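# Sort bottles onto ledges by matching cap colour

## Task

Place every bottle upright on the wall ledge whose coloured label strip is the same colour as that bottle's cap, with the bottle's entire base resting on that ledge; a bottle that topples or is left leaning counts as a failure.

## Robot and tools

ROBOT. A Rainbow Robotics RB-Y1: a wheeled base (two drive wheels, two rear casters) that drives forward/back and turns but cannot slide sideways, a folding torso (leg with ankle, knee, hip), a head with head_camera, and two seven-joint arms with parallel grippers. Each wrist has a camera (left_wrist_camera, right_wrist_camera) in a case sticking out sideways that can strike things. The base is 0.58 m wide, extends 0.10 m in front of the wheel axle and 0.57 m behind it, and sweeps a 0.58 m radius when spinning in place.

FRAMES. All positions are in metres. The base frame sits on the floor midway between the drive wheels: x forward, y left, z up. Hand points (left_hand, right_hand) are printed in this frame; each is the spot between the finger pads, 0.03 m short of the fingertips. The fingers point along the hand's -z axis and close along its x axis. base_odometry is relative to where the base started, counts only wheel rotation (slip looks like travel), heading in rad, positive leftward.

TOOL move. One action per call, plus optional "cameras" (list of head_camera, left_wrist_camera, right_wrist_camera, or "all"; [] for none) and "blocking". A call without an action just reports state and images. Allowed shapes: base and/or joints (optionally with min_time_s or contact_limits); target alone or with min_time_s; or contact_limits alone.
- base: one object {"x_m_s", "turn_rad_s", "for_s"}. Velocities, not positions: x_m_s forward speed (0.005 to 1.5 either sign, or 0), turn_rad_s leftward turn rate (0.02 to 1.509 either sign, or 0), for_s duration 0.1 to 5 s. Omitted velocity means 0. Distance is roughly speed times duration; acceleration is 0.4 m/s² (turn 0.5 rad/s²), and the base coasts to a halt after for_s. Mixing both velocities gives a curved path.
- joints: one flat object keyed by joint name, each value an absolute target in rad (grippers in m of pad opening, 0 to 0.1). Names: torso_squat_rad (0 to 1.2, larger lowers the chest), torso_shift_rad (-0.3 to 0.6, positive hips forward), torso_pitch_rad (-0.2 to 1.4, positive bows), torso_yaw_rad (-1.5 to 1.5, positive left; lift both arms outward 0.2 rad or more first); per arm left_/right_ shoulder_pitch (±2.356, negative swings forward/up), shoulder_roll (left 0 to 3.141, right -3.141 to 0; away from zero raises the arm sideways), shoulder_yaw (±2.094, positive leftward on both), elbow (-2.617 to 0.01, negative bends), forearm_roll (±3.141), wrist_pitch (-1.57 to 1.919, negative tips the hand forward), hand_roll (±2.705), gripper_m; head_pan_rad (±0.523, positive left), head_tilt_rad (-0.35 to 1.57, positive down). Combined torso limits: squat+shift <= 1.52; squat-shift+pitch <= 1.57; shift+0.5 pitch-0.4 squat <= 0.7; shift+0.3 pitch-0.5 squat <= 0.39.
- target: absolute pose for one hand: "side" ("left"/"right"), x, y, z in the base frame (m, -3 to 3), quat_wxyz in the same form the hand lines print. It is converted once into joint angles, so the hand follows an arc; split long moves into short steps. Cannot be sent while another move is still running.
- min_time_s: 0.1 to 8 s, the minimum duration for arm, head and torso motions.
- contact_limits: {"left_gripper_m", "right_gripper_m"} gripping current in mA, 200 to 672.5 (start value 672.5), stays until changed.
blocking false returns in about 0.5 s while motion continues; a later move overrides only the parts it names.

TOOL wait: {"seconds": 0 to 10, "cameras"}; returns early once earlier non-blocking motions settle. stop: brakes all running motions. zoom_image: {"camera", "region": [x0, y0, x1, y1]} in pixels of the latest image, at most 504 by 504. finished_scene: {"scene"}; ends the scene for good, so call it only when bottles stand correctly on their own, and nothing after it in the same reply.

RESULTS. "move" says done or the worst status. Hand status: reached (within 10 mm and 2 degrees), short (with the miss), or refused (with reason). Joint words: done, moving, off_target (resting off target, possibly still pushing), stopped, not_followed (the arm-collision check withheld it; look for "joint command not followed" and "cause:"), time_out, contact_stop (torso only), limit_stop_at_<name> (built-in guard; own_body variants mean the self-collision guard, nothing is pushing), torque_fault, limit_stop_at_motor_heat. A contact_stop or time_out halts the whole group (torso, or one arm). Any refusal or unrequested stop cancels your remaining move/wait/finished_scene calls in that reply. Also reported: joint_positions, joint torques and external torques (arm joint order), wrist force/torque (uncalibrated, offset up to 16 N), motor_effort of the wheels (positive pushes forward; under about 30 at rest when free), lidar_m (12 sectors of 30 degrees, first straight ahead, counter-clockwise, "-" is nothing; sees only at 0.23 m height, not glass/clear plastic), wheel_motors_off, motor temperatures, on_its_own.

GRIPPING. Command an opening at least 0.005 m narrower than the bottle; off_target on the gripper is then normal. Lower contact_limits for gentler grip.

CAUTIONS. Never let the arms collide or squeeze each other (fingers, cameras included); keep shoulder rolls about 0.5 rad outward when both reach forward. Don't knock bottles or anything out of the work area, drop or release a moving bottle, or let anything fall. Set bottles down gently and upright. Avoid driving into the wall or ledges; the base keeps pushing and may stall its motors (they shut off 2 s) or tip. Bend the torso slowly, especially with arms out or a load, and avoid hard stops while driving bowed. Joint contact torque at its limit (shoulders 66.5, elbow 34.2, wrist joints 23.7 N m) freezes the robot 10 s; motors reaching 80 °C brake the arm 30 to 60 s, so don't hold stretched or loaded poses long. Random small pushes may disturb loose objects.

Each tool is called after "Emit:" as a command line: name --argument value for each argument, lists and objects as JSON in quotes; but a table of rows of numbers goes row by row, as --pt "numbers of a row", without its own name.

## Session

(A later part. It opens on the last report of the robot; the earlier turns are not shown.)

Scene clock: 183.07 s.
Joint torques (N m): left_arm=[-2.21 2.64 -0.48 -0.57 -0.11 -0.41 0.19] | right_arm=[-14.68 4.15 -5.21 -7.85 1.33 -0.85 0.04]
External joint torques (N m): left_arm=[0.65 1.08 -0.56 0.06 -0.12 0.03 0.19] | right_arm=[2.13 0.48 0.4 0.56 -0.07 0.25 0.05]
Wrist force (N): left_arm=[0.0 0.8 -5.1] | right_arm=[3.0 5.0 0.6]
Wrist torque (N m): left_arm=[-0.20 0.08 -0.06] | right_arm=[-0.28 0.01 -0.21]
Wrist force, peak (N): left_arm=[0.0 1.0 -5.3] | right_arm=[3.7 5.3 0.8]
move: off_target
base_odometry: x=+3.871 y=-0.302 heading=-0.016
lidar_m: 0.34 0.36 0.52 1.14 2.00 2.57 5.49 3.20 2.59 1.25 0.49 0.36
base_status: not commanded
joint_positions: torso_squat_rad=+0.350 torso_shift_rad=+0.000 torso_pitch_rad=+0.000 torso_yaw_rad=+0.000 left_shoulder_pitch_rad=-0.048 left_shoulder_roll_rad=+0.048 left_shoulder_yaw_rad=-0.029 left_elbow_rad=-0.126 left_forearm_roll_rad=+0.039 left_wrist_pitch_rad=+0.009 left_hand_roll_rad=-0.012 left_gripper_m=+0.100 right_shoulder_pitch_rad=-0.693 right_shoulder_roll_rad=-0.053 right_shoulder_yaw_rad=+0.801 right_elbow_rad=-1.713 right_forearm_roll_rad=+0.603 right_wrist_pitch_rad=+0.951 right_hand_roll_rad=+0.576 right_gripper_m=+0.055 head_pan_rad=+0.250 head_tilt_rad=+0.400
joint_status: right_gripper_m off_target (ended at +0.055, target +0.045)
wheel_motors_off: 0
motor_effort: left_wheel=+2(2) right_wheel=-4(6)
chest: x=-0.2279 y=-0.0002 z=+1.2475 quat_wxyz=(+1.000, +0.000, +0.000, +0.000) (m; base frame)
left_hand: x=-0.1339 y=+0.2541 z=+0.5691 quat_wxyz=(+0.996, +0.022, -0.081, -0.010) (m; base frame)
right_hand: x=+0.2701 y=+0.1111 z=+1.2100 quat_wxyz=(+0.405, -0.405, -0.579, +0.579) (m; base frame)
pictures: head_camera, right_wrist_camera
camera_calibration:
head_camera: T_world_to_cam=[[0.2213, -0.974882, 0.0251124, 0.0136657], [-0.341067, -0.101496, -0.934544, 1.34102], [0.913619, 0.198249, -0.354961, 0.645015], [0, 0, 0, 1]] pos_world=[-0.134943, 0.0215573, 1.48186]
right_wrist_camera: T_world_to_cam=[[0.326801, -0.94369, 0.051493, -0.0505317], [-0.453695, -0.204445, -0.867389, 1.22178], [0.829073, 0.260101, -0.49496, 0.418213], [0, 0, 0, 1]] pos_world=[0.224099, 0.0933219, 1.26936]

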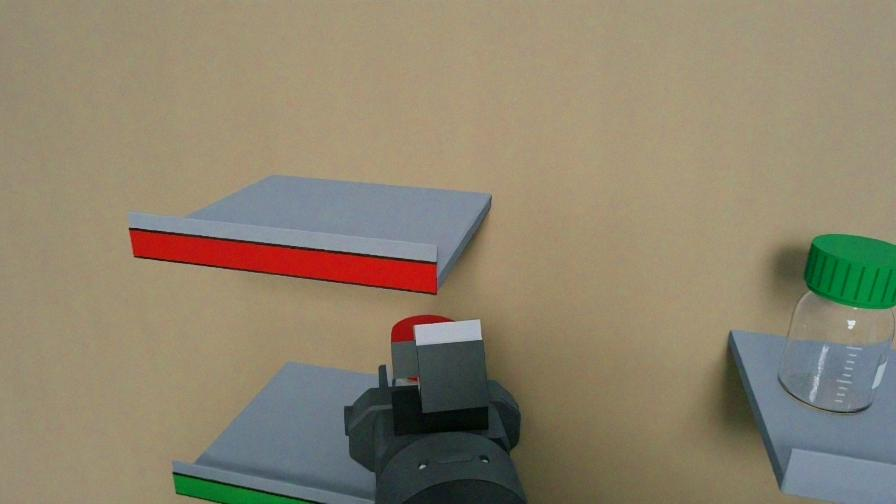

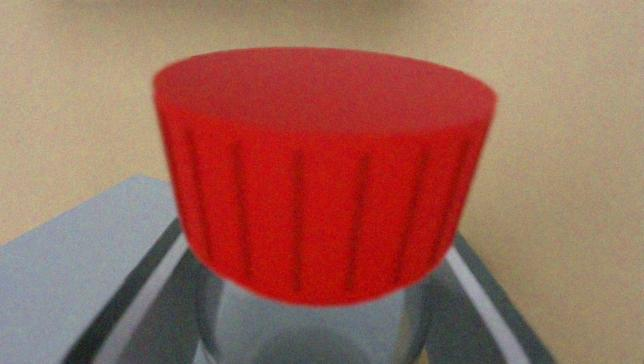

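Emit:
move --target '{"side": "right", "x": 0.27, "y": 0.111, "z": 1.233, "quat_wxyz": [0.4053, -0.4053, -0.5794, 0.5794]}' --min_time_s 0.6 --cameras '["right_wrist_camera", "head_camera"]'

Emit:
move --base '{"x_m_s": -0.3, "for_s": 0.8}' --cameras '["head_camera", "right_wrist_camera"]'

Scene clock: 185.07 s.
Joint torques (N m): left_arm=[-2.24 2.27 -0.91 -0.6 -0.24 -0.52 0.29] | right_arm=[-17.85 4.81 -6.69 -7.63 1.55 -1.18 0.07]
External joint torques (N m): left_arm=[0.63 0.71 -1 0.03 -0.25 -0.09 0.29] | right_arm=[-0.76 1.62 -0.91 0.45 0.15 0.01 0.08]
Wrist force (N): left_arm=[0.1 0.9 -4.8] | right_arm=[2.7 5.8 1.6]
Wrist torque (N m): left_arm=[-0.21 0.09 -0.04] | right_arm=[-0.20 0.06 -0.20]
Wrist force, peak (N): left_arm=[0.0 1.1 -5.3] | right_arm=[3.2 6.8 1.1]
move: done
base_odometry: x=+3.871 y=-0.302 heading=-0.016
lidar_m: 0.35 0.36 0.51 1.14 2.00 2.58 5.49 3.21 2.60 1.25 0.49 0.36
base_status: not commanded
joint_positions: torso_squat_rad=+0.350 torso_shift_rad=+0.000 torso_pitch_rad=+0.000 torso_yaw_rad=+0.000 left_shoulder_pitch_rad=-0.048 left_shoulder_roll_rad=+0.048 left_shoulder_yaw_rad=-0.029 left_elbow_rad=-0.126 left_forearm_roll_rad=+0.039 left_wrist_pitch_rad=+0.009 left_hand_roll_rad=-0.012 left_gripper_m=+0.100 right_shoulder_pitch_rad=-0.737 right_shoulder_roll_rad=-0.052 right_shoulder_yaw_rad=+0.773 right_elbow_rad=-1.747 right_forearm_roll_rad=+0.542 right_wrist_pitch_rad=+1.001 right_hand_roll_rad=+0.629 right_gripper_m=+0.055 head_pan_rad=+0.250 head_tilt_rad=+0.400
joint_status: all done
wheel_motors_off: 0
motor_effort: left_wheel=+1(2) right_wheel=-4(5)
chest: x=-0.2279 y=-0.0002 z=+1.2475 quat_wxyz=(+1.000, +0.000, +0.000, +0.000) (m; base frame)
left_hand: x=-0.1339 y=+0.2541 z=+0.5691 quat_wxyz=(+0.996, +0.022, -0.081, -0.010) (m; base frame)
right_hand: x=+0.2700 y=+0.1110 z=+1.2327 quat_wxyz=(+0.405, -0.405, -0.579, +0.580) (m; base frame)
right_hand_status: reached (checked arc, planned for 0.6 s): 0 mm and 0.0 deg off.
pictures: head_camera, right_wrist_camera
camera_calibration:
head_camera: T_world_to_cam=[[0.2213, -0.974882, 0.0251124, 0.0136657], [-0.341067, -0.101496, -0.934544, 1.34102], [0.913619, 0.198249, -0.354961, 0.645015], [0, 0, 0, 1]] pos_world=[-0.134943, 0.0215573, 1.48186]
right_wrist_camera: T_world_to_cam=[[0.326541, -0.943759, 0.0518689, -0.0521847], [-0.45404, -0.204756, -0.867135, 1.24118], [0.828986, 0.259604, -0.495366, 0.430148], [0, 0, 0, 1]] pos_world=[0.223998, 0.0932201, 1.29206]

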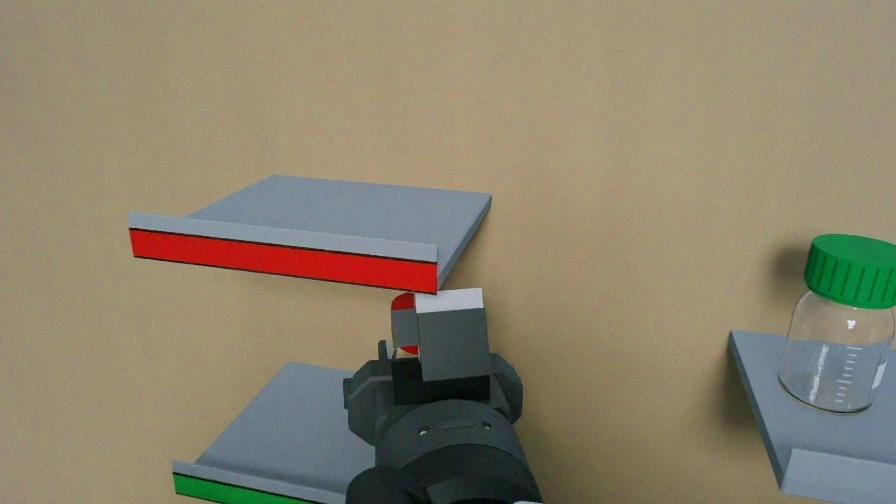

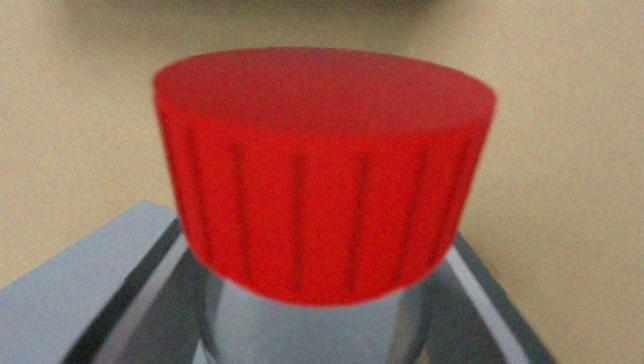

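Scene clock: 187.40 s.
Joint torques (N m): left_arm=[-3.31 2.5 -0.72 -0.74 -0.11 -0.57 0.22] | right_arm=[-17.84 4.25 -5.9 -7.55 1.41 -1.12 0.07]
External joint torques (N m): left_arm=[-0.45 0.94 -0.8 -0.11 -0.12 -0.13 0.23] | right_arm=[-0.74 1.06 -0.12 0.53 0.01 0.07 0.08]
Wrist force (N): left_arm=[0.1 0.7 -5.1] | right_arm=[2.7 5.8 0.2]
Wrist torque (N m): left_arm=[-0.19 0.10 -0.02] | right_arm=[-0.13 0.04 -0.22]
Wrist force, peak (N): left_arm=[0.3 1.2 -5.4] | right_arm=[3.5 6.9 0.8]
move: done
base_odometry: x=+3.631 y=-0.298 heading=-0.016
lidar_m: 0.58 0.62 0.86 1.17 1.91 2.86 5.25 3.03 2.58 2.06 0.81 0.61
base_status: done (sent for 0.8 of 0.8 s)
joint_positions: torso_squat_rad=+0.350 torso_shift_rad=+0.000 torso_pitch_rad=+0.000 torso_yaw_rad=+0.000 left_shoulder_pitch_rad=-0.047 left_shoulder_roll_rad=+0.048 left_shoulder_yaw_rad=-0.029 left_elbow_rad=-0.126 left_forearm_roll_rad=+0.039 left_wrist_pitch_rad=+0.009 left_hand_roll_rad=-0.012 left_gripper_m=+0.100 right_shoulder_pitch_rad=-0.737 right_shoulder_roll_rad=-0.051 right_shoulder_yaw_rad=+0.773 right_elbow_rad=-1.747 right_forearm_roll_rad=+0.542 right_wrist_pitch_rad=+1.001 right_hand_roll_rad=+0.629 right_gripper_m=+0.055 head_pan_rad=+0.250 head_tilt_rad=+0.400
joint_status: not commanded
wheel_motors_off: 0
motor_effort: left_wheel=+7(33) right_wheel=-3(22)
chest: x=-0.2280 y=-0.0002 z=+1.2475 quat_wxyz=(+1.000, +0.000, +0.000, +0.000) (m; base frame)
left_hand: x=-0.1341 y=+0.2541 z=+0.5691 quat_wxyz=(+0.996, +0.022, -0.081, -0.010) (m; base frame)
right_hand: x=+0.2698 y=+0.1110 z=+1.2329 quat_wxyz=(+0.405, -0.405, -0.579, +0.580) (m; base frame)
pictures: head_camera, right_wrist_camera
camera_calibration:
head_camera: T_world_to_cam=[[0.221288, -0.974884, 0.0251629, 0.0136337], [-0.340771, -0.101476, -0.934654, 1.34116], [0.913733, 0.198253, -0.354667, 0.644777], [0, 0, 0, 1]] pos_world=[-0.135144, 0.0215572, 1.48186]
right_wrist_camera: T_world_to_cam=[[0.326572, -0.943757, 0.0517033, -0.0519223], [-0.453759, -0.204532, -0.867335, 1.24144], [0.829128, 0.259786, -0.495033, 0.429934], [0, 0, 0, 1]] pos_world=[0.223798, 0.0932208, 1.29226]

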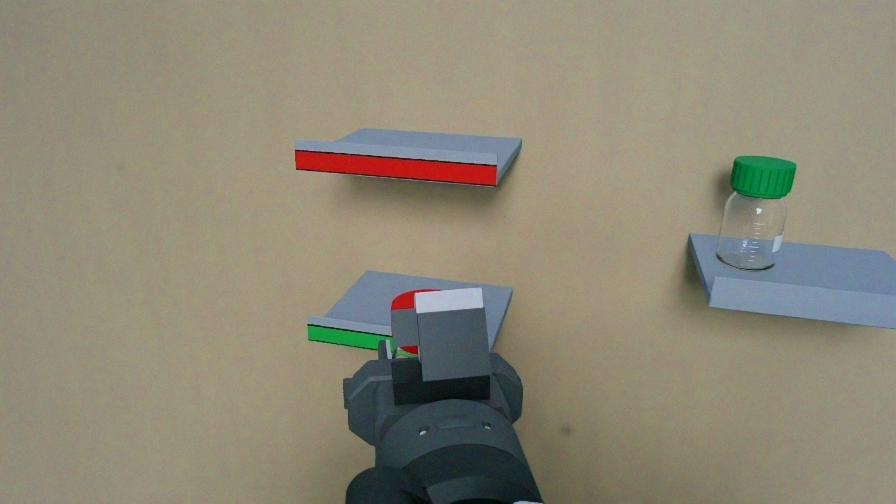

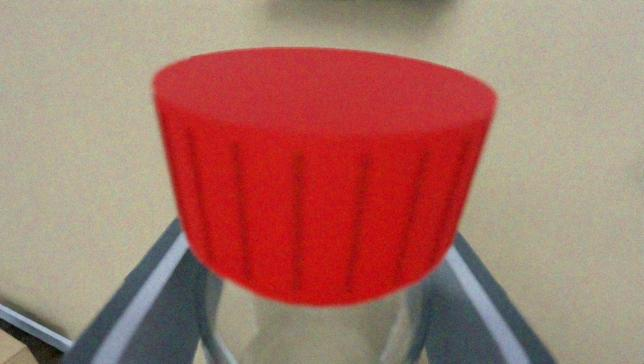

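Emit:
move --target '{"side": "right", "x": 0.25, "y": 0.17, "z": 1.44, "quat_wxyz": [0.4053, -0.4053, -0.5794, 0.5794]}' --min_time_s 1.0 --cameras '["right_wrist_camera", "head_camera"]'

Scene clock: 189.33 s.
Joint torques (N m): left_arm=[-3.06 2.36 -0.67 -0.48 -0.2 -0.4 0.31] | right_arm=[-18.4 -5.21 -7.41 -3.49 1.67 -1.54 0.25]
External joint torques (N m): left_arm=[-0.2 0.8 -0.76 0.15 -0.21 0.03 0.32] | right_arm=[0.53 0 0.26 0.53 0.13 -0.27 0.26]
Wrist force (N): left_arm=[-0.1 1.0 -4.7] | right_arm=[3.1 6.1 0.4]
Wrist torque (N m): left_arm=[-0.23 0.07 -0.03] | right_arm=[-0.19 0.03 -0.21]
Wrist force, peak (N): left_arm=[0.1 1.0 -5.4] | right_arm=[2.5 8.0 -0.8]
move: done
base_odometry: x=+3.631 y=-0.298 heading=-0.016
lidar_m: 0.58 0.61 0.86 1.17 1.91 2.87 5.25 3.04 2.58 2.07 0.81 0.61
base_status: not commanded
joint_positions: torso_squat_rad=+0.350 torso_shift_rad=+0.000 torso_pitch_rad=+0.000 torso_yaw_rad=+0.000 left_shoulder_pitch_rad=-0.048 left_shoulder_roll_rad=+0.048 left_shoulder_yaw_rad=-0.029 left_elbow_rad=-0.126 left_forearm_roll_rad=+0.039 left_wrist_pitch_rad=+0.009 left_hand_roll_rad=-0.012 left_gripper_m=+0.100 right_shoulder_pitch_rad=-1.459 right_shoulder_roll_rad=+0.000 right_shoulder_yaw_rad=+0.582 right_elbow_rad=-1.565 right_forearm_roll_rad=+0.135 right_wrist_pitch_rad=+1.386 right_hand_roll_rad=+0.685 right_gripper_m=+0.055 head_pan_rad=+0.250 head_tilt_rad=+0.400
joint_status: all done
wheel_motors_off: 0
motor_effort: left_wheel=+7(7) right_wheel=-4(5)
chest: x=-0.2280 y=-0.0002 z=+1.2475 quat_wxyz=(+1.000, +0.000, +0.000, +0.000) (m; base frame)
left_hand: x=-0.1340 y=+0.2541 z=+0.5691 quat_wxyz=(+0.996, +0.022, -0.081, -0.010) (m; base frame)
right_hand: x=+0.2498 y=+0.1696 z=+1.4399 quat_wxyz=(+0.405, -0.405, -0.580, +0.579) (m; base frame)
right_hand_status: reached (checked arc, planned for 1.0 s): 0 mm and 0.0 deg off.
pictures: head_camera, right_wrist_camera
camera_calibration:
head_camera: T_world_to_cam=[[0.221344, -0.974869, 0.0252443, 0.0134984], [-0.340867, -0.101595, -0.934606, 1.34111], [0.913683, 0.198264, -0.354788, 0.644858], [0, 0, 0, 1]] pos_world=[-0.135044, 0.0215574, 1.48186]
right_wrist_camera: T_world_to_cam=[[0.326669, -0.943735, 0.051488, -0.000489066], [-0.453319, -0.20425, -0.867631, 1.4242], [0.82933, 0.260087, -0.494536, 0.532932], [0, 0, 0, 1]] pos_world=[0.203799, 0.151822, 1.49926]

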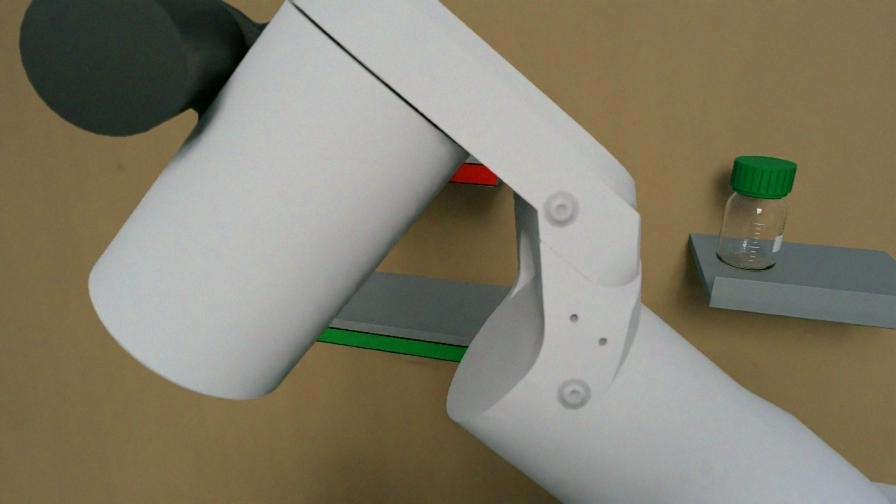

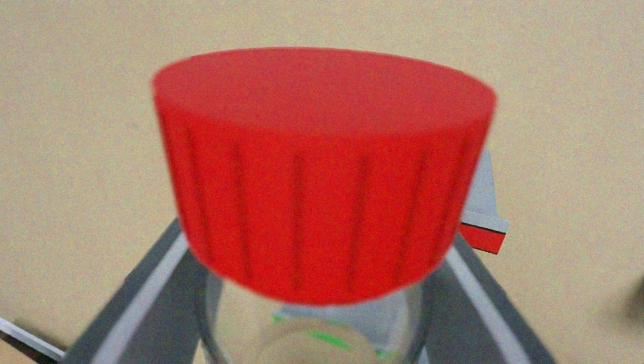

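Emit:
move --base '{"x_m_s": 0.25, "for_s": 1.0}' --cameras '["right_wrist_camera", "head_camera"]'

Emit:
move --target '{"side": "right", "x": 0.25, "y": 0.17, "z": 1.412, "quat_wxyz": [0.4053, -0.4053, -0.5794, 0.5794]}' --min_time_s 0.8 --cameras '["right_wrist_camera", "head_camera"]'

Scene clock: 192.23 s.
Joint torques (N m): left_arm=[-2.32 2.47 -0.57 -0.54 -0.06 -0.44 0.25] | right_arm=[-18.1 -5.39 -7.61 -3.87 1.75 -1.49 0.14]
External joint torques (N m): left_arm=[0.54 0.91 -0.65 0.09 -0.07 0 0.25] | right_arm=[0.83 -0.18 0.06 0.15 0.21 -0.22 0.15]
Wrist force (N): left_arm=[0.0 1.0 -5.0] | right_arm=[2.8 5.3 0.6]
Wrist torque (N m): left_arm=[-0.22 0.08 -0.04] | right_arm=[-0.15 0.03 -0.26]
Wrist force, peak (N): left_arm=[-0.2 0.8 -5.4] | right_arm=[3.4 7.1 1.0]
move: done
base_odometry: x=+3.881 y=-0.302 heading=-0.015
lidar_m: 0.33 0.35 0.49 1.14 2.01 2.59 5.51 3.22 2.59 1.21 0.47 0.35
base_status: done (sent for 1 of 1 s)
joint_positions: torso_squat_rad=+0.350 torso_shift_rad=+0.000 torso_pitch_rad=+0.000 torso_yaw_rad=+0.000 left_shoulder_pitch_rad=-0.048 left_shoulder_roll_rad=+0.048 left_shoulder_yaw_rad=-0.029 left_elbow_rad=-0.126 left_forearm_roll_rad=+0.039 left_wrist_pitch_rad=+0.009 left_hand_roll_rad=-0.012 left_gripper_m=+0.100 right_shoulder_pitch_rad=-1.459 right_shoulder_roll_rad=+0.000 right_shoulder_yaw_rad=+0.582 right_elbow_rad=-1.565 right_forearm_roll_rad=+0.135 right_wrist_pitch_rad=+1.386 right_hand_roll_rad=+0.685 right_gripper_m=+0.055 head_pan_rad=+0.250 head_tilt_rad=+0.400
joint_status: not commanded
wheel_motors_off: 0
motor_effort: left_wheel=+2(27) right_wheel=-6(30)
chest: x=-0.2280 y=-0.0002 z=+1.2475 quat_wxyz=(+1.000, +0.000, +0.000, +0.000) (m; base frame)
left_hand: x=-0.1339 y=+0.2541 z=+0.5691 quat_wxyz=(+0.996, +0.022, -0.081, -0.010) (m; base frame)
right_hand: x=+0.2498 y=+0.1696 z=+1.4399 quat_wxyz=(+0.405, -0.405, -0.580, +0.579) (m; base frame)
pictures: head_camera, right_wrist_camera
camera_calibration:
head_camera: T_world_to_cam=[[0.221339, -0.974871, 0.0252229, 0.0135293], [-0.340957, -0.101592, -0.934573, 1.34105], [0.913651, 0.198257, -0.354875, 0.644983], [0, 0, 0, 1]] pos_world=[-0.135044, 0.0215574, 1.48186]
right_wrist_camera: T_world_to_cam=[[0.326688, -0.943731, 0.0514453, -0.000429417], [-0.453438, -0.204258, -0.867567, 1.42413], [0.829258, 0.260096, -0.494652, 0.53312], [0, 0, 0, 1]] pos_world=[0.203799, 0.151822, 1.49926]

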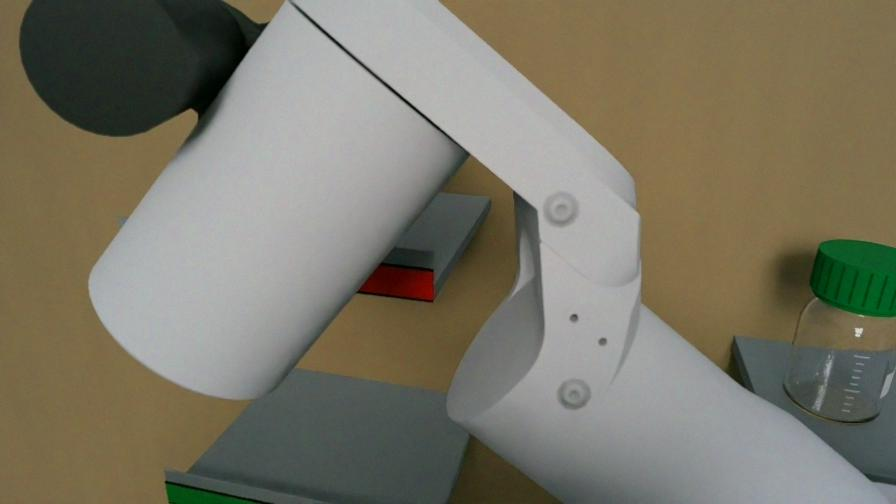

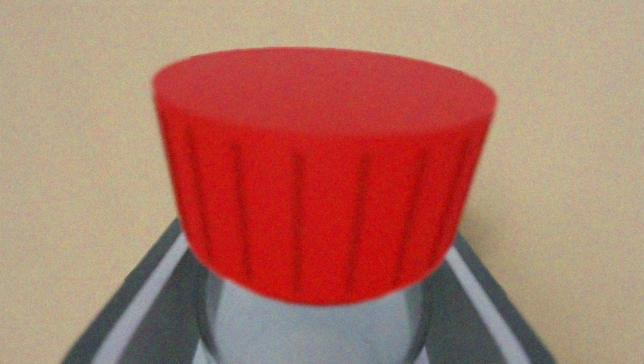

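Scene clock: 193.37 s.
Joint torques (N m): left_arm=[-2.54 2.08 -0.58 -0.61 -0.13 -0.44 0.29] | right_arm=[-17.53 -6.28 -5.35 -4.34 1.81 -1.54 -0.04]
External joint torques (N m): left_arm=[0.32 0.52 -0.66 0.02 -0.14 -0.01 0.29] | right_arm=[1.36 -2.03 2.58 -0.11 0.23 -0.33 -0.03]
Wrist force (N): left_arm=[0.0 0.7 -4.9] | right_arm=[3.3 6.1 1.1]
Wrist torque (N m): left_arm=[-0.21 0.08 -0.03] | right_arm=[-0.21 0.05 -0.03]
Wrist force, peak (N): left_arm=[0.0 0.8 -5.3] | right_arm=[3.1 6.4 0.8]
move: done
base_odometry: x=+3.881 y=-0.302 heading=-0.015
lidar_m: 0.34 0.36 0.50 1.14 2.00 2.59 5.50 3.22 2.60 1.21 0.48 0.35
base_status: not commanded
joint_positions: torso_squat_rad=+0.350 torso_shift_rad=+0.000 torso_pitch_rad=+0.000 torso_yaw_rad=+0.000 left_shoulder_pitch_rad=-0.048 left_shoulder_roll_rad=+0.048 left_shoulder_yaw_rad=-0.029 left_elbow_rad=-0.126 left_forearm_roll_rad=+0.039 left_wrist_pitch_rad=+0.009 left_hand_roll_rad=-0.012 left_gripper_m=+0.100 right_shoulder_pitch_rad=-1.394 right_shoulder_roll_rad=-0.006 right_shoulder_yaw_rad=+0.642 right_elbow_rad=-1.598 right_forearm_roll_rad=+0.167 right_wrist_pitch_rad=+1.373 right_hand_roll_rad=+0.645 right_gripper_m=+0.055 head_pan_rad=+0.250 head_tilt_rad=+0.400
joint_status: all done
wheel_motors_off: 0
motor_effort: left_wheel=+2(2) right_wheel=-6(7)
chest: x=-0.2280 y=-0.0002 z=+1.2475 quat_wxyz=(+1.000, +0.000, +0.000, +0.000) (m; base frame)
left_hand: x=-0.1339 y=+0.2541 z=+0.5691 quat_wxyz=(+0.996, +0.022, -0.081, -0.010) (m; base frame)
right_hand: x=+0.2498 y=+0.1709 z=+1.4125 quat_wxyz=(+0.406, -0.403, -0.579, +0.581) (m; base frame)
right_hand_status: reached (checked arc, planned for 0.8 s): 1 mm and 0.3 deg off.
pictures: head_camera, right_wrist_camera
camera_calibration:
head_camera: T_world_to_cam=[[0.221339, -0.974871, 0.0252229, 0.0135293], [-0.340957, -0.101592, -0.934573, 1.34105], [0.913651, 0.198257, -0.354875, 0.644983], [0, 0, 0, 1]] pos_world=[-0.135044, 0.0215574, 1.48186]
right_wrist_camera: T_world_to_cam=[[0.329361, -0.942797, 0.0515261, 0.00129236], [-0.457313, -0.207027, -0.864873, 1.39825], [0.826067, 0.261292, -0.49934, 0.526494], [0, 0, 0, 1]] pos_world=[0.204095, 0.153126, 1.47214]

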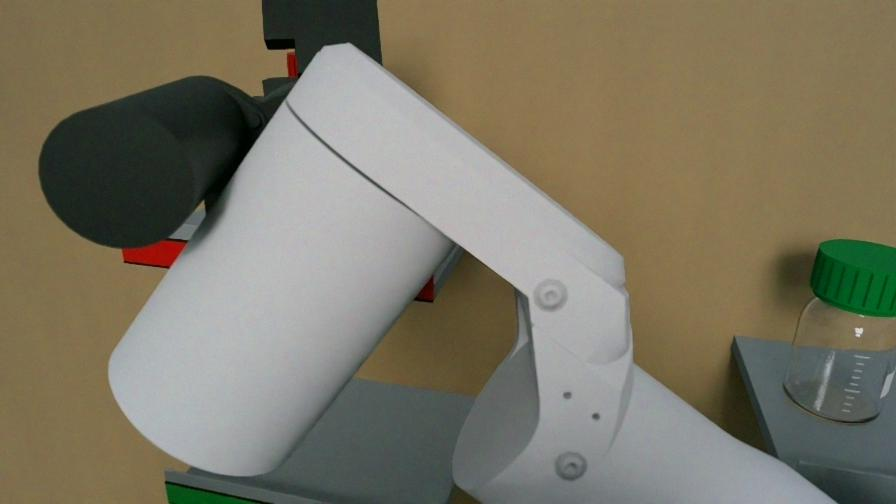

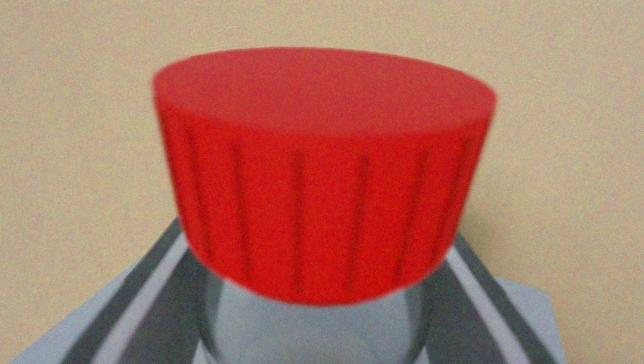

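Emit:
move --target '{"side": "right", "x": 0.25, "y": 0.17, "z": 1.404, "quat_wxyz": [0.4053, -0.4053, -0.5794, 0.5794]}' --min_time_s 0.6

Emit:
move --joints '{"right_gripper_m": 0.1}' --cameras '["right_wrist_camera"]'

Emit:
move --base '{"x_m_s": -0.25, "for_s": 1.0}' --cameras '["right_wrist_camera", "head_camera"]'

Scene clock: 194.67 s.
Joint torques (N m): left_arm=[-2.22 2.39 -0.46 -0.57 -0.13 -0.48 0.17] | right_arm=[-16.89 -4.87 -4.99 -4.45 1.65 -1.32 -0.27]
External joint torques (N m): left_arm=[0.65 0.83 -0.55 0.06 -0.14 -0.04 0.18] | right_arm=[1.96 -0.99 3 -0.13 0.05 -0.13 -0.26]
Wrist force (N): left_arm=[0.1 1.1 -4.9] | right_arm=[3.2 5.1 0.8]
Wrist torque (N m): left_arm=[-0.23 0.08 -0.06] | right_arm=[-0.17 0.09 -0.01]
Wrist force, peak (N): left_arm=[0.0 0.9 -5.5] | right_arm=[4.0 5.8 1.2]
move: done
base_odometry: x=+3.881 y=-0.302 heading=-0.015
lidar_m: 0.33 0.36 0.49 1.14 2.01 2.59 5.51 3.22 2.59 1.21 0.47 0.35
base_status: not commanded
joint_positions: torso_squat_rad=+0.350 torso_shift_rad=+0.000 torso_pitch_rad=+0.000 torso_yaw_rad=+0.000 left_shoulder_pitch_rad=-0.048 left_shoulder_roll_rad=+0.048 left_shoulder_yaw_rad=-0.029 left_elbow_rad=-0.126 left_forearm_roll_rad=+0.039 left_wrist_pitch_rad=+0.009 left_hand_roll_rad=-0.012 left_gripper_m=+0.100 right_shoulder_pitch_rad=-1.370 right_shoulder_roll_rad=-0.007 right_shoulder_yaw_rad=+0.662 right_elbow_rad=-1.610 right_forearm_roll_rad=+0.187 right_wrist_pitch_rad=+1.367 right_hand_roll_rad=+0.632 right_gripper_m=+0.055 head_pan_rad=+0.250 head_tilt_rad=+0.400
joint_status: all done
wheel_motors_off: 0
motor_effort: left_wheel=+2(2) right_wheel=-6(7)
chest: x=-0.2280 y=-0.0002 z=+1.2475 quat_wxyz=(+1.000, +0.000, +0.000, +0.000) (m; base frame)
left_hand: x=-0.1339 y=+0.2541 z=+0.5691 quat_wxyz=(+0.996, +0.022, -0.081, -0.010) (m; base frame)
right_hand: x=+0.2499 y=+0.1702 z=+1.4042 quat_wxyz=(+0.405, -0.405, -0.579, +0.580) (m; base frame)
right_hand_status: reached (checked arc, planned for 0.6 s): 0 mm and 0.1 deg off.
pictures: none

Scene clock: 195.67 s.
Joint torques (N m): left_arm=[-2.42 1.91 -0.73 -0.79 -0.09 -0.49 0.22] | right_arm=[-17.49 -4.93 -5.26 -4.25 1.52 -1.36 -0.15]
External joint torques (N m): left_arm=[0.45 0.35 -0.81 -0.16 -0.1 -0.05 0.23] | right_arm=[1.37 -1.05 2.73 0.07 -0.08 -0.17 -0.15]
Wrist force (N): left_arm=[0.0 1.0 -5.0] | right_arm=[2.4 4.1 1.4]
Wrist torque (N m): left_arm=[-0.23 0.07 -0.04] | right_arm=[-0.16 -0.01 -0.05]
Wrist force, peak (N): left_arm=[0.0 1.0 -5.2] | right_arm=[3.1 5.5 0.0]
move: done
base_odometry: x=+3.881 y=-0.302 heading=-0.015
lidar_m: 0.33 0.35 0.50 1.14 2.01 2.59 5.50 3.22 2.59 1.21 0.47 0.35
base_status: not commanded
joint_positions: torso_squat_rad=+0.350 torso_shift_rad=+0.000 torso_pitch_rad=+0.000 torso_yaw_rad=+0.000 left_shoulder_pitch_rad=-0.048 left_shoulder_roll_rad=+0.048 left_shoulder_yaw_rad=-0.029 left_elbow_rad=-0.126 left_forearm_roll_rad=+0.039 left_wrist_pitch_rad=+0.009 left_hand_roll_rad=-0.012 left_gripper_m=+0.100 right_shoulder_pitch_rad=-1.370 right_shoulder_roll_rad=-0.007 right_shoulder_yaw_rad=+0.662 right_elbow_rad=-1.610 right_forearm_roll_rad=+0.187 right_wrist_pitch_rad=+1.367 right_hand_roll_rad=+0.632 right_gripper_m=+0.100 head_pan_rad=+0.250 head_tilt_rad=+0.400
joint_status: all done
wheel_motors_off: 0
motor_effort: left_wheel=+2(2) right_wheel=-6(7)
chest: x=-0.2280 y=-0.0002 z=+1.2475 quat_wxyz=(+1.000, +0.000, +0.000, +0.000) (m; base frame)
left_hand: x=-0.1339 y=+0.2541 z=+0.5691 quat_wxyz=(+0.996, +0.022, -0.081, -0.010) (m; base frame)
right_hand: x=+0.2499 y=+0.1702 z=+1.4043 quat_wxyz=(+0.405, -0.405, -0.579, +0.580) (m; base frame)
pictures: right_wrist_camera
camera_calibration:
right_wrist_camera: T_world_to_cam=[[0.327053, -0.943616, 0.0512461, 0.00210372], [-0.454272, -0.204537, -0.867065, 1.39293], [0.828658, 0.260296, -0.495552, 0.516597], [0, 0, 0, 1]] pos_world=[0.203998, 0.152423, 1.46365]

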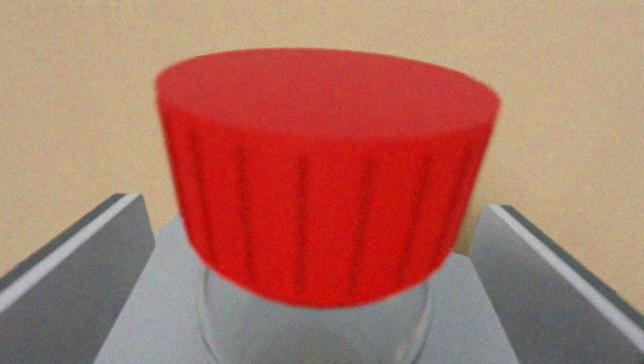

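Scene clock: 198.07 s.
Joint torques (N m): left_arm=[-3.41 2.23 -0.65 -0.52 -0.03 -0.45 0.26] | right_arm=[-17.34 -4.12 -5.68 -3.94 1.33 -1.2 -0.17]
External joint torques (N m): left_arm=[-0.55 0.67 -0.74 0.11 -0.04 -0.01 0.27] | right_arm=[1.52 -0.23 2.31 0.38 -0.27 -0.01 -0.16]
Wrist force (N): left_arm=[0.0 1.0 -5.0] | right_arm=[3.2 4.4 1.0]
Wrist torque (N m): left_arm=[-0.23 0.07 -0.03] | right_arm=[-0.21 0.04 -0.05]
Wrist force, peak (N): left_arm=[0.4 0.9 -5.2] | right_arm=[3.9 5.1 1.3]
move: done
base_odometry: x=+3.631 y=-0.298 heading=-0.015
lidar_m: 0.58 0.62 0.87 1.17 1.91 2.86 5.25 3.03 2.58 2.06 0.82 0.60
base_status: done (sent for 1 of 1 s)
joint_positions: torso_squat_rad=+0.350 torso_shift_rad=+0.000 torso_pitch_rad=+0.000 torso_yaw_rad=+0.000 left_shoulder_pitch_rad=-0.047 left_shoulder_roll_rad=+0.048 left_shoulder_yaw_rad=-0.029 left_elbow_rad=-0.126 left_forearm_roll_rad=+0.039 left_wrist_pitch_rad=+0.009 left_hand_roll_rad=-0.012 left_gripper_m=+0.100 right_shoulder_pitch_rad=-1.370 right_shoulder_roll_rad=-0.008 right_shoulder_yaw_rad=+0.662 right_elbow_rad=-1.611 right_forearm_roll_rad=+0.187 right_wrist_pitch_rad=+1.367 right_hand_roll_rad=+0.632 right_gripper_m=+0.100 head_pan_rad=+0.250 head_tilt_rad=+0.400
joint_status: not commanded
wheel_motors_off: 0
motor_effort: left_wheel=+7(34) right_wheel=-3(22)
chest: x=-0.2280 y=-0.0002 z=+1.2475 quat_wxyz=(+1.000, +0.000, +0.000, +0.000) (m; base frame)
left_hand: x=-0.1341 y=+0.2541 z=+0.5691 quat_wxyz=(+0.996, +0.022, -0.081, -0.010) (m; base frame)
right_hand: x=+0.2498 y=+0.1701 z=+1.4043 quat_wxyz=(+0.405, -0.405, -0.579, +0.580) (m; base frame)
pictures: head_camera, right_wrist_camera
camera_calibration:
head_camera: T_world_to_cam=[[0.221329, -0.974872, 0.0252736, 0.0134753], [-0.340745, -0.101592, -0.934651, 1.34116], [0.913732, 0.198254, -0.354668, 0.644778], [0, 0, 0, 1]] pos_world=[-0.135144, 0.0215575, 1.48186]
right_wrist_camera: T_world_to_cam=[[0.327044, -0.943615, 0.0513195, 0.00193092], [-0.45407, -0.204537, -0.867171, 1.39306], [0.828772, 0.260301, -0.49536, 0.51645], [0, 0, 0, 1]] pos_world=[0.203898, 0.152323, 1.46375]

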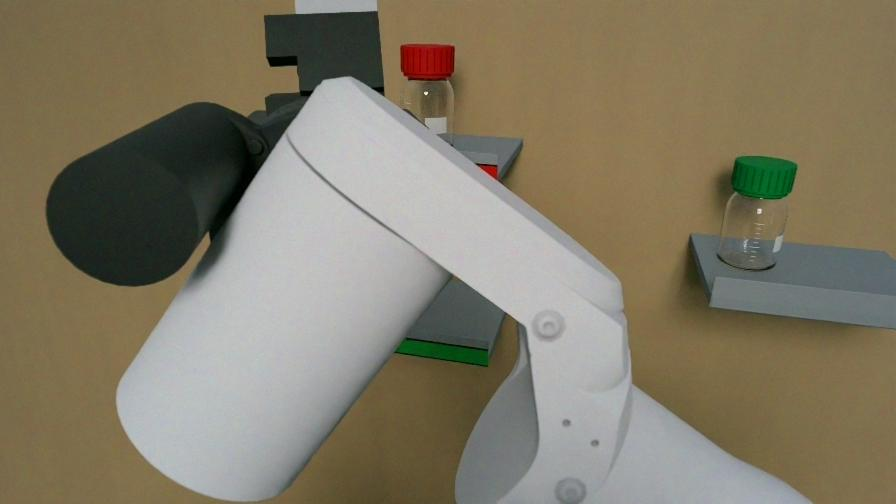

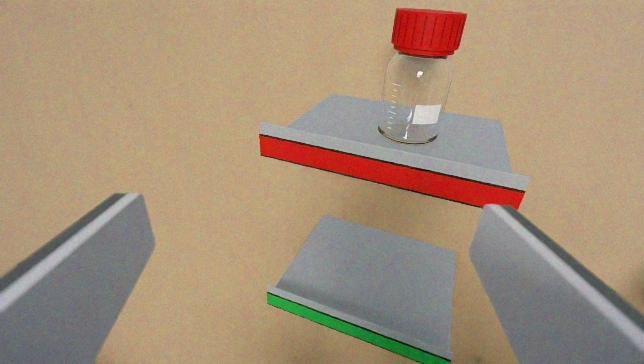

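Emit:
move --target '{"side": "right", "x": 0.27, "y": -0.148, "z": 1.297, "quat_wxyz": [0.5, -0.5, -0.5, 0.5]}' --min_time_s 1.2 --cameras '["right_wrist_camera", "head_camera"]'

Scene clock: 200.43 s.
Joint torques (N m): left_arm=[-3.37 2.4 -0.87 -0.66 -0.15 -0.44 0.36] | right_arm=[-15.94 -5.96 -8.2 -4.3 1.54 -0.95 -0.15]
External joint torques (N m): left_arm=[-0.51 0.83 -0.96 -0.03 -0.16 0 0.37] | right_arm=[0.52 0.18 0.28 0.1 -0.16 0.08 -0.14]
Wrist force (N): left_arm=[-0.1 1.0 -4.9] | right_arm=[2.9 4.8 0.5]
Wrist torque (N m): left_arm=[-0.21 0.08 -0.03] | right_arm=[-0.30 0.04 -0.04]
Wrist force, peak (N): left_arm=[-0.2 1.1 -5.2] | right_arm=[3.6 6.1 0.6]
move: done
base_odometry: x=+3.631 y=-0.298 heading=-0.015
lidar_m: 0.59 0.61 0.86 1.17 1.91 2.86 5.25 3.03 2.58 2.05 0.81 0.61
base_status: not commanded
joint_positions: torso_squat_rad=+0.350 torso_shift_rad=+0.000 torso_pitch_rad=+0.000 torso_yaw_rad=+0.000 left_shoulder_pitch_rad=-0.048 left_shoulder_roll_rad=+0.048 left_shoulder_yaw_rad=-0.029 left_elbow_rad=-0.126 left_forearm_roll_rad=+0.039 left_wrist_pitch_rad=+0.009 left_hand_roll_rad=-0.012 left_gripper_m=+0.100 right_shoulder_pitch_rad=-0.683 right_shoulder_roll_rad=-0.714 right_shoulder_yaw_rad=+0.581 right_elbow_rad=-2.282 right_forearm_roll_rad=+0.245 right_wrist_pitch_rad=+1.371 right_hand_roll_rad=+0.536 right_gripper_m=+0.100 head_pan_rad=+0.250 head_tilt_rad=+0.400
joint_status: all done
wheel_motors_off: 0
motor_effort: left_wheel=+7(8) right_wheel=-3(5)
chest: x=-0.2280 y=-0.0002 z=+1.2475 quat_wxyz=(+1.000, +0.000, +0.000, +0.000) (m; base frame)
left_hand: x=-0.1340 y=+0.2541 z=+0.5691 quat_wxyz=(+0.996, +0.022, -0.081, -0.010) (m; base frame)
right_hand: x=+0.2699 y=-0.1480 z=+1.2970 quat_wxyz=(+0.500, -0.500, -0.500, +0.500) (m; base frame)
right_hand_status: reached (checked arc, planned for 1.2 s): 0 mm and 0.1 deg off.
pictures: head_camera, right_wrist_camera
camera_calibration:
head_camera: T_world_to_cam=[[0.221288, -0.974884, 0.0251629, 0.0136337], [-0.340771, -0.101476, -0.934654, 1.34116], [0.913733, 0.198253, -0.354667, 0.644777], [0, 0, 0, 1]] pos_world=[-0.135144, 0.0215572, 1.48186]
right_wrist_camera: T_world_to_cam=[[-0.0175941, -0.998505, 0.0517493, -0.214906], [-0.496737, -0.0361886, -0.867146, 1.28036], [0.867723, -0.0409624, -0.495358, 0.474359], [0, 0, 0, 1]] pos_world=[0.220607, -0.14882, 1.35636]

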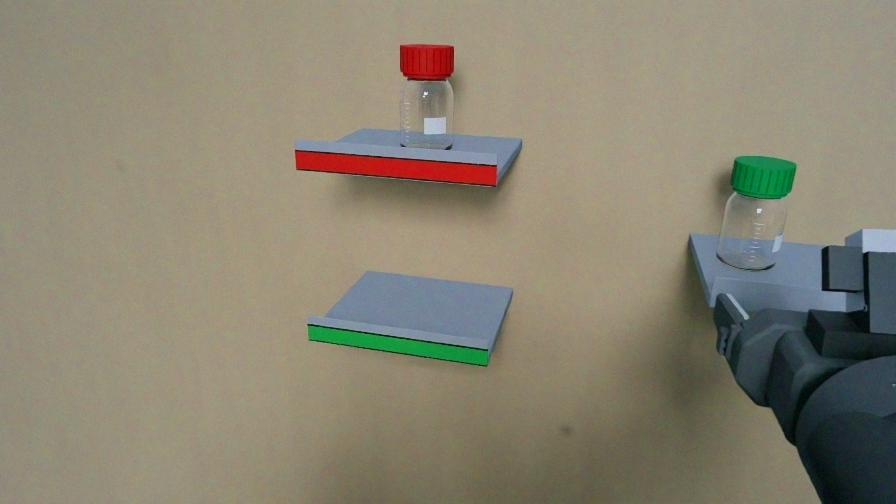

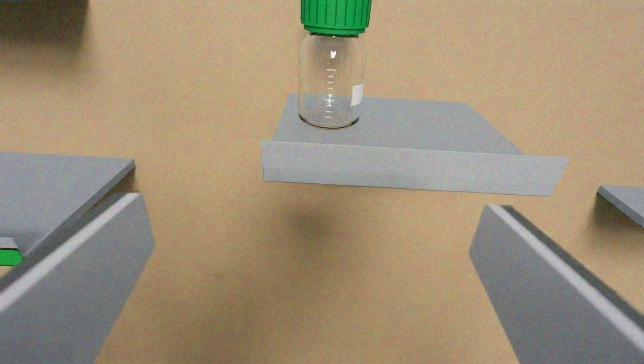

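Emit:
move --target '{"side": "right", "x": 0.27, "y": -0.166, "z": 1.304, "quat_wxyz": [0.5, -0.5, -0.5, 0.5]}' --min_time_s 0.4

Emit:
move --base '{"x_m_s": 0.25, "for_s": 0.92}' --cameras '["right_wrist_camera", "head_camera"]'

Scene clock: 202.23 s.
Joint torques (N m): left_arm=[-3.3 2.47 -0.55 -0.61 -0.08 -0.41 0.13] | right_arm=[-14.51 -7.92 -7.88 -3.79 1.45 -1.24 0.1]
External joint torques (N m): left_arm=[-0.44 0.9 -0.64 0.02 -0.08 0.03 0.14] | right_arm=[1.7 -0.99 0.75 0.33 -0.25 -0.21 0.11]
Wrist force (N): left_arm=[0.1 1.0 -5.0] | right_arm=[3.3 4.5 0.8]
Wrist torque (N m): left_arm=[-0.22 0.09 -0.04] | right_arm=[-0.25 0.09 -0.08]
Wrist force, peak (N): left_arm=[0.0 1.0 -5.3] | right_arm=[3.7 5.1 1.4]
move: done
base_odometry: x=+3.631 y=-0.298 heading=-0.015
lidar_m: 0.58 0.61 0.87 1.17 1.91 2.86 5.25 3.02 2.58 2.06 0.81 0.61
base_status: not commanded
joint_positions: torso_squat_rad=+0.350 torso_shift_rad=+0.000 torso_pitch_rad=+0.000 torso_yaw_rad=+0.000 left_shoulder_pitch_rad=-0.048 left_shoulder_roll_rad=+0.048 left_shoulder_yaw_rad=-0.029 left_elbow_rad=-0.126 left_forearm_roll_rad=+0.039 left_wrist_pitch_rad=+0.009 left_hand_roll_rad=-0.012 left_gripper_m=+0.100 right_shoulder_pitch_rad=-0.662 right_shoulder_roll_rad=-0.772 right_shoulder_yaw_rad=+0.530 right_elbow_rad=-2.303 right_forearm_roll_rad=+0.187 right_wrist_pitch_rad=+1.342 right_hand_roll_rad=+0.536 right_gripper_m=+0.100 head_pan_rad=+0.250 head_tilt_rad=+0.400
joint_status: all done
wheel_motors_off: 0
motor_effort: left_wheel=+7(7) right_wheel=-4(4)
chest: x=-0.2280 y=-0.0002 z=+1.2475 quat_wxyz=(+1.000, +0.000, +0.000, +0.000) (m; base frame)
left_hand: x=-0.1340 y=+0.2541 z=+0.5691 quat_wxyz=(+0.996, +0.022, -0.081, -0.010) (m; base frame)
right_hand: x=+0.2700 y=-0.1659 z=+1.3041 quat_wxyz=(+0.500, -0.500, -0.500, +0.500) (m; base frame)
right_hand_status: reached (checked arc, planned for 0.4 s): 0 mm and 0.0 deg off.
pictures: none

Scene clock: 204.33 s.
Joint torques (N m): left_arm=[-2.79 2.15 -0.45 -0.59 -0.12 -0.47 0.26] | right_arm=[-14.91 -7.49 -8.43 -4.01 1.39 -1.23 -0.05]
External joint torques (N m): left_arm=[0.08 0.58 -0.54 0.04 -0.13 -0.03 0.27] | right_arm=[1.29 -0.57 0.19 0.11 -0.3 -0.2 -0.04]
Wrist force (N): left_arm=[-0.2 0.8 -5.0] | right_arm=[3.5 4.9 0.9]
Wrist torque (N m): left_arm=[-0.22 0.06 -0.03] | right_arm=[-0.24 0.07 -0.10]
Wrist force, peak (N): left_arm=[0.4 0.8 -5.3] | right_arm=[3.3 5.5 0.7]
move: done
base_odometry: x=+3.864 y=-0.301 heading=-0.014
lidar_m: 0.35 0.37 0.53 1.14 2.00 2.57 5.48 3.20 2.59 1.27 0.49 0.37
base_status: done (sent for 0.93 of 0.93 s)
joint_positions: torso_squat_rad=+0.350 torso_shift_rad=+0.000 torso_pitch_rad=+0.000 torso_yaw_rad=+0.000 left_shoulder_pitch_rad=-0.048 left_shoulder_roll_rad=+0.048 left_shoulder_yaw_rad=-0.029 left_elbow_rad=-0.126 left_forearm_roll_rad=+0.039 left_wrist_pitch_rad=+0.009 left_hand_roll_rad=-0.012 left_gripper_m=+0.100 right_shoulder_pitch_rad=-0.661 right_shoulder_roll_rad=-0.772 right_shoulder_yaw_rad=+0.530 right_elbow_rad=-2.303 right_forearm_roll_rad=+0.187 right_wrist_pitch_rad=+1.342 right_hand_roll_rad=+0.536 right_gripper_m=+0.100 head_pan_rad=+0.250 head_tilt_rad=+0.400
joint_status: not commanded
wheel_motors_off: 0
motor_effort: left_wheel=+1(27) right_wheel=-5(31)
chest: x=-0.2280 y=-0.0002 z=+1.2475 quat_wxyz=(+1.000, +0.000, +0.000, +0.000) (m; base frame)
left_hand: x=-0.1339 y=+0.2541 z=+0.5691 quat_wxyz=(+0.996, +0.022, -0.081, -0.010) (m; base frame)
right_hand: x=+0.2700 y=-0.1659 z=+1.3040 quat_wxyz=(+0.500, -0.500, -0.500, +0.500) (m; base frame)
pictures: head_camera, right_wrist_camera
camera_calibration:
head_camera: T_world_to_cam=[[0.221302, -0.974881, 0.0251336, 0.0136568], [-0.340892, -0.101479, -0.934609, 1.34111], [0.913684, 0.198263, -0.354787, 0.644857], [0, 0, 0, 1]] pos_world=[-0.135044, 0.0215572, 1.48186]
right_wrist_camera: T_world_to_cam=[[-0.0166871, -0.99853, 0.051561, -0.233185], [-0.496281, -0.0364959, -0.867394, 1.28601], [0.868002, -0.040063, -0.494943, 0.476523], [0, 0, 0, 1]] pos_world=[0.22071, -0.166817, 1.36336]

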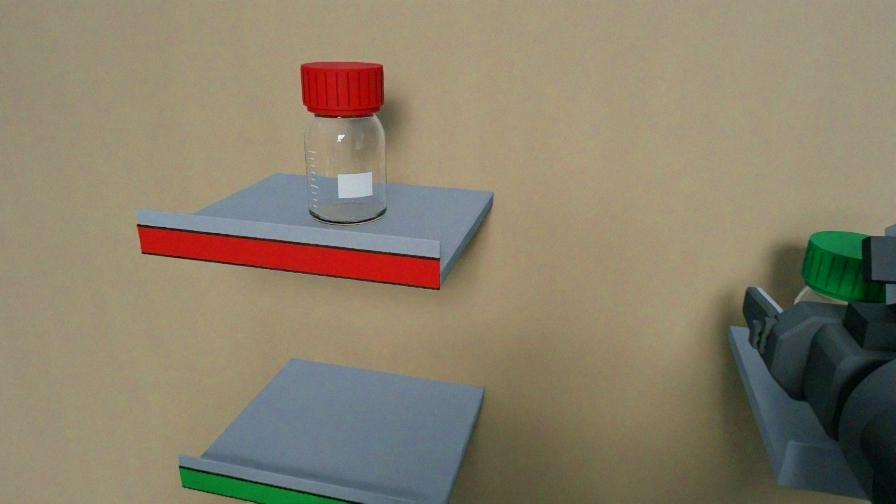

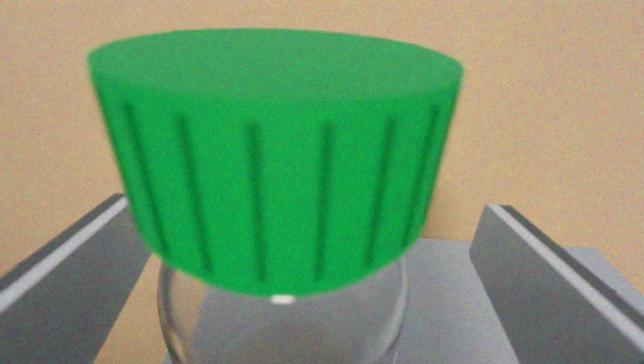

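Emit:
move --target '{"side": "right", "x": 0.267, "y": -0.159, "z": 1.304, "quat_wxyz": [0.5, -0.5, -0.5, 0.5]}' --min_time_s 0.4

Emit:
move --joints '{"right_gripper_m": 0.045}' --cameras '["right_wrist_camera"]'

Scene clock: 206.43 s.
Joint torques (N m): left_arm=[-1.88 2.45 -0.64 -0.37 -0.1 -0.57 0.12] | right_arm=[-16.9 -6.39 -5.63 -3.89 1.6 -0.77 0.24]
External joint torques (N m): left_arm=[0.99 0.88 -0.73 0.26 -0.11 -0.14 0.13] | right_arm=[-0.68 0.24 2.9 0.24 -0.09 0.27 0.25]
Wrist force (N): left_arm=[-0.1 0.9 -5.1] | right_arm=[3.2 5.9 0.9]
Wrist torque (N m): left_arm=[-0.23 0.08 -0.02] | right_arm=[-0.39 0.07 -0.23]
Wrist force, peak (N): left_arm=[-0.3 0.8 -5.3] | right_arm=[3.2 5.9 0.9]
move: done
base_odometry: x=+3.864 y=-0.301 heading=-0.014
lidar_m: 0.35 0.37 0.53 1.14 2.00 2.57 5.48 3.20 2.59 1.26 0.50 0.37
base_status: not commanded
joint_positions: torso_squat_rad=+0.350 torso_shift_rad=+0.000 torso_pitch_rad=+0.000 torso_yaw_rad=+0.000 left_shoulder_pitch_rad=-0.048 left_shoulder_roll_rad=+0.048 left_shoulder_yaw_rad=-0.029 left_elbow_rad=-0.126 left_forearm_roll_rad=+0.039 left_wrist_pitch_rad=+0.009 left_hand_roll_rad=-0.012 left_gripper_m=+0.100 right_shoulder_pitch_rad=-0.672 right_shoulder_roll_rad=-0.753 right_shoulder_yaw_rad=+0.545 right_elbow_rad=-2.310 right_forearm_roll_rad=+0.202 right_wrist_pitch_rad=+1.366 right_hand_roll_rad=+0.540 right_gripper_m=+0.100 head_pan_rad=+0.250 head_tilt_rad=+0.400
joint_status: all done
wheel_motors_off: 0
motor_effort: left_wheel=+1(1) right_wheel=-5(7)
chest: x=-0.2280 y=-0.0002 z=+1.2475 quat_wxyz=(+1.000, +0.000, +0.000, +0.000) (m; base frame)
left_hand: x=-0.1339 y=+0.2541 z=+0.5691 quat_wxyz=(+0.996, +0.022, -0.081, -0.010) (m; base frame)
right_hand: x=+0.2670 y=-0.1593 z=+1.3041 quat_wxyz=(+0.500, -0.500, -0.500, +0.500) (m; base frame)
right_hand_status: reached (checked arc, planned for 0.4 s): 0 mm and 0.0 deg off.
pictures: none

Scene clock: 207.57 s.
Joint torques (N m): left_arm=[-2.32 2.26 -0.52 -0.55 -0.07 -0.55 0.23] | right_arm=[-17.23 -6.64 -5.9 -4.22 1.62 -0.73 0.08]
External joint torques (N m): left_arm=[0.55 0.7 -0.61 0.08 -0.08 -0.12 0.24] | right_arm=[-1.02 0 2.63 -0.09 -0.07 0.3 0.09]
Wrist force (N): left_arm=[0.1 1.0 -5.0] | right_arm=[3.1 4.7 1.0]
Wrist torque (N m): left_arm=[-0.25 0.08 -0.05] | right_arm=[-0.27 0.04 -0.24]
Wrist force, peak (N): left_arm=[-0.1 0.9 -5.3] | right_arm=[3.9 4.6 1.6]
move: off_target
base_odometry: x=+3.864 y=-0.301 heading=-0.014
lidar_m: 0.35 0.38 0.52 1.14 2.00 2.57 5.49 3.20 2.59 1.26 0.49 0.37
base_status: not commanded
joint_positions: torso_squat_rad=+0.350 torso_shift_rad=+0.000 torso_pitch_rad=+0.000 torso_yaw_rad=+0.000 left_shoulder_pitch_rad=-0.048 left_shoulder_roll_rad=+0.048 left_shoulder_yaw_rad=-0.029 left_elbow_rad=-0.126 left_forearm_roll_rad=+0.039 left_wrist_pitch_rad=+0.009 left_hand_roll_rad=-0.012 left_gripper_m=+0.100 right_shoulder_pitch_rad=-0.672 right_shoulder_roll_rad=-0.753 right_shoulder_yaw_rad=+0.545 right_elbow_rad=-2.310 right_forearm_roll_rad=+0.202 right_wrist_pitch_rad=+1.366 right_hand_roll_rad=+0.540 right_gripper_m=+0.055 head_pan_rad=+0.250 head_tilt_rad=+0.400
joint_status: right_gripper_m off_target (ended at +0.055, target +0.045)
wheel_motors_off: 0
motor_effort: left_wheel=+1(1) right_wheel=-6(7)
chest: x=-0.2280 y=-0.0002 z=+1.2475 quat_wxyz=(+1.000, +0.000, +0.000, +0.000) (m; base frame)
left_hand: x=-0.1339 y=+0.2541 z=+0.5691 quat_wxyz=(+0.996, +0.022, -0.081, -0.010) (m; base frame)
right_hand: x=+0.2670 y=-0.1593 z=+1.3041 quat_wxyz=(+0.500, -0.500, -0.500, +0.500) (m; base frame)
pictures: right_wrist_camera
camera_calibration:
right_wrist_camera: T_world_to_cam=[[-0.0165316, -0.99855, 0.0512354, -0.226247], [-0.496152, -0.036296, -0.867477, 1.28506], [0.868078, -0.0397613, -0.494832, 0.479371], [0, 0, 0, 1]] pos_world=[0.217711, -0.160216, 1.36356]

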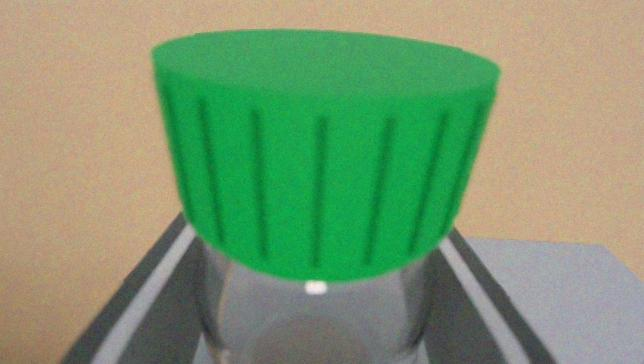

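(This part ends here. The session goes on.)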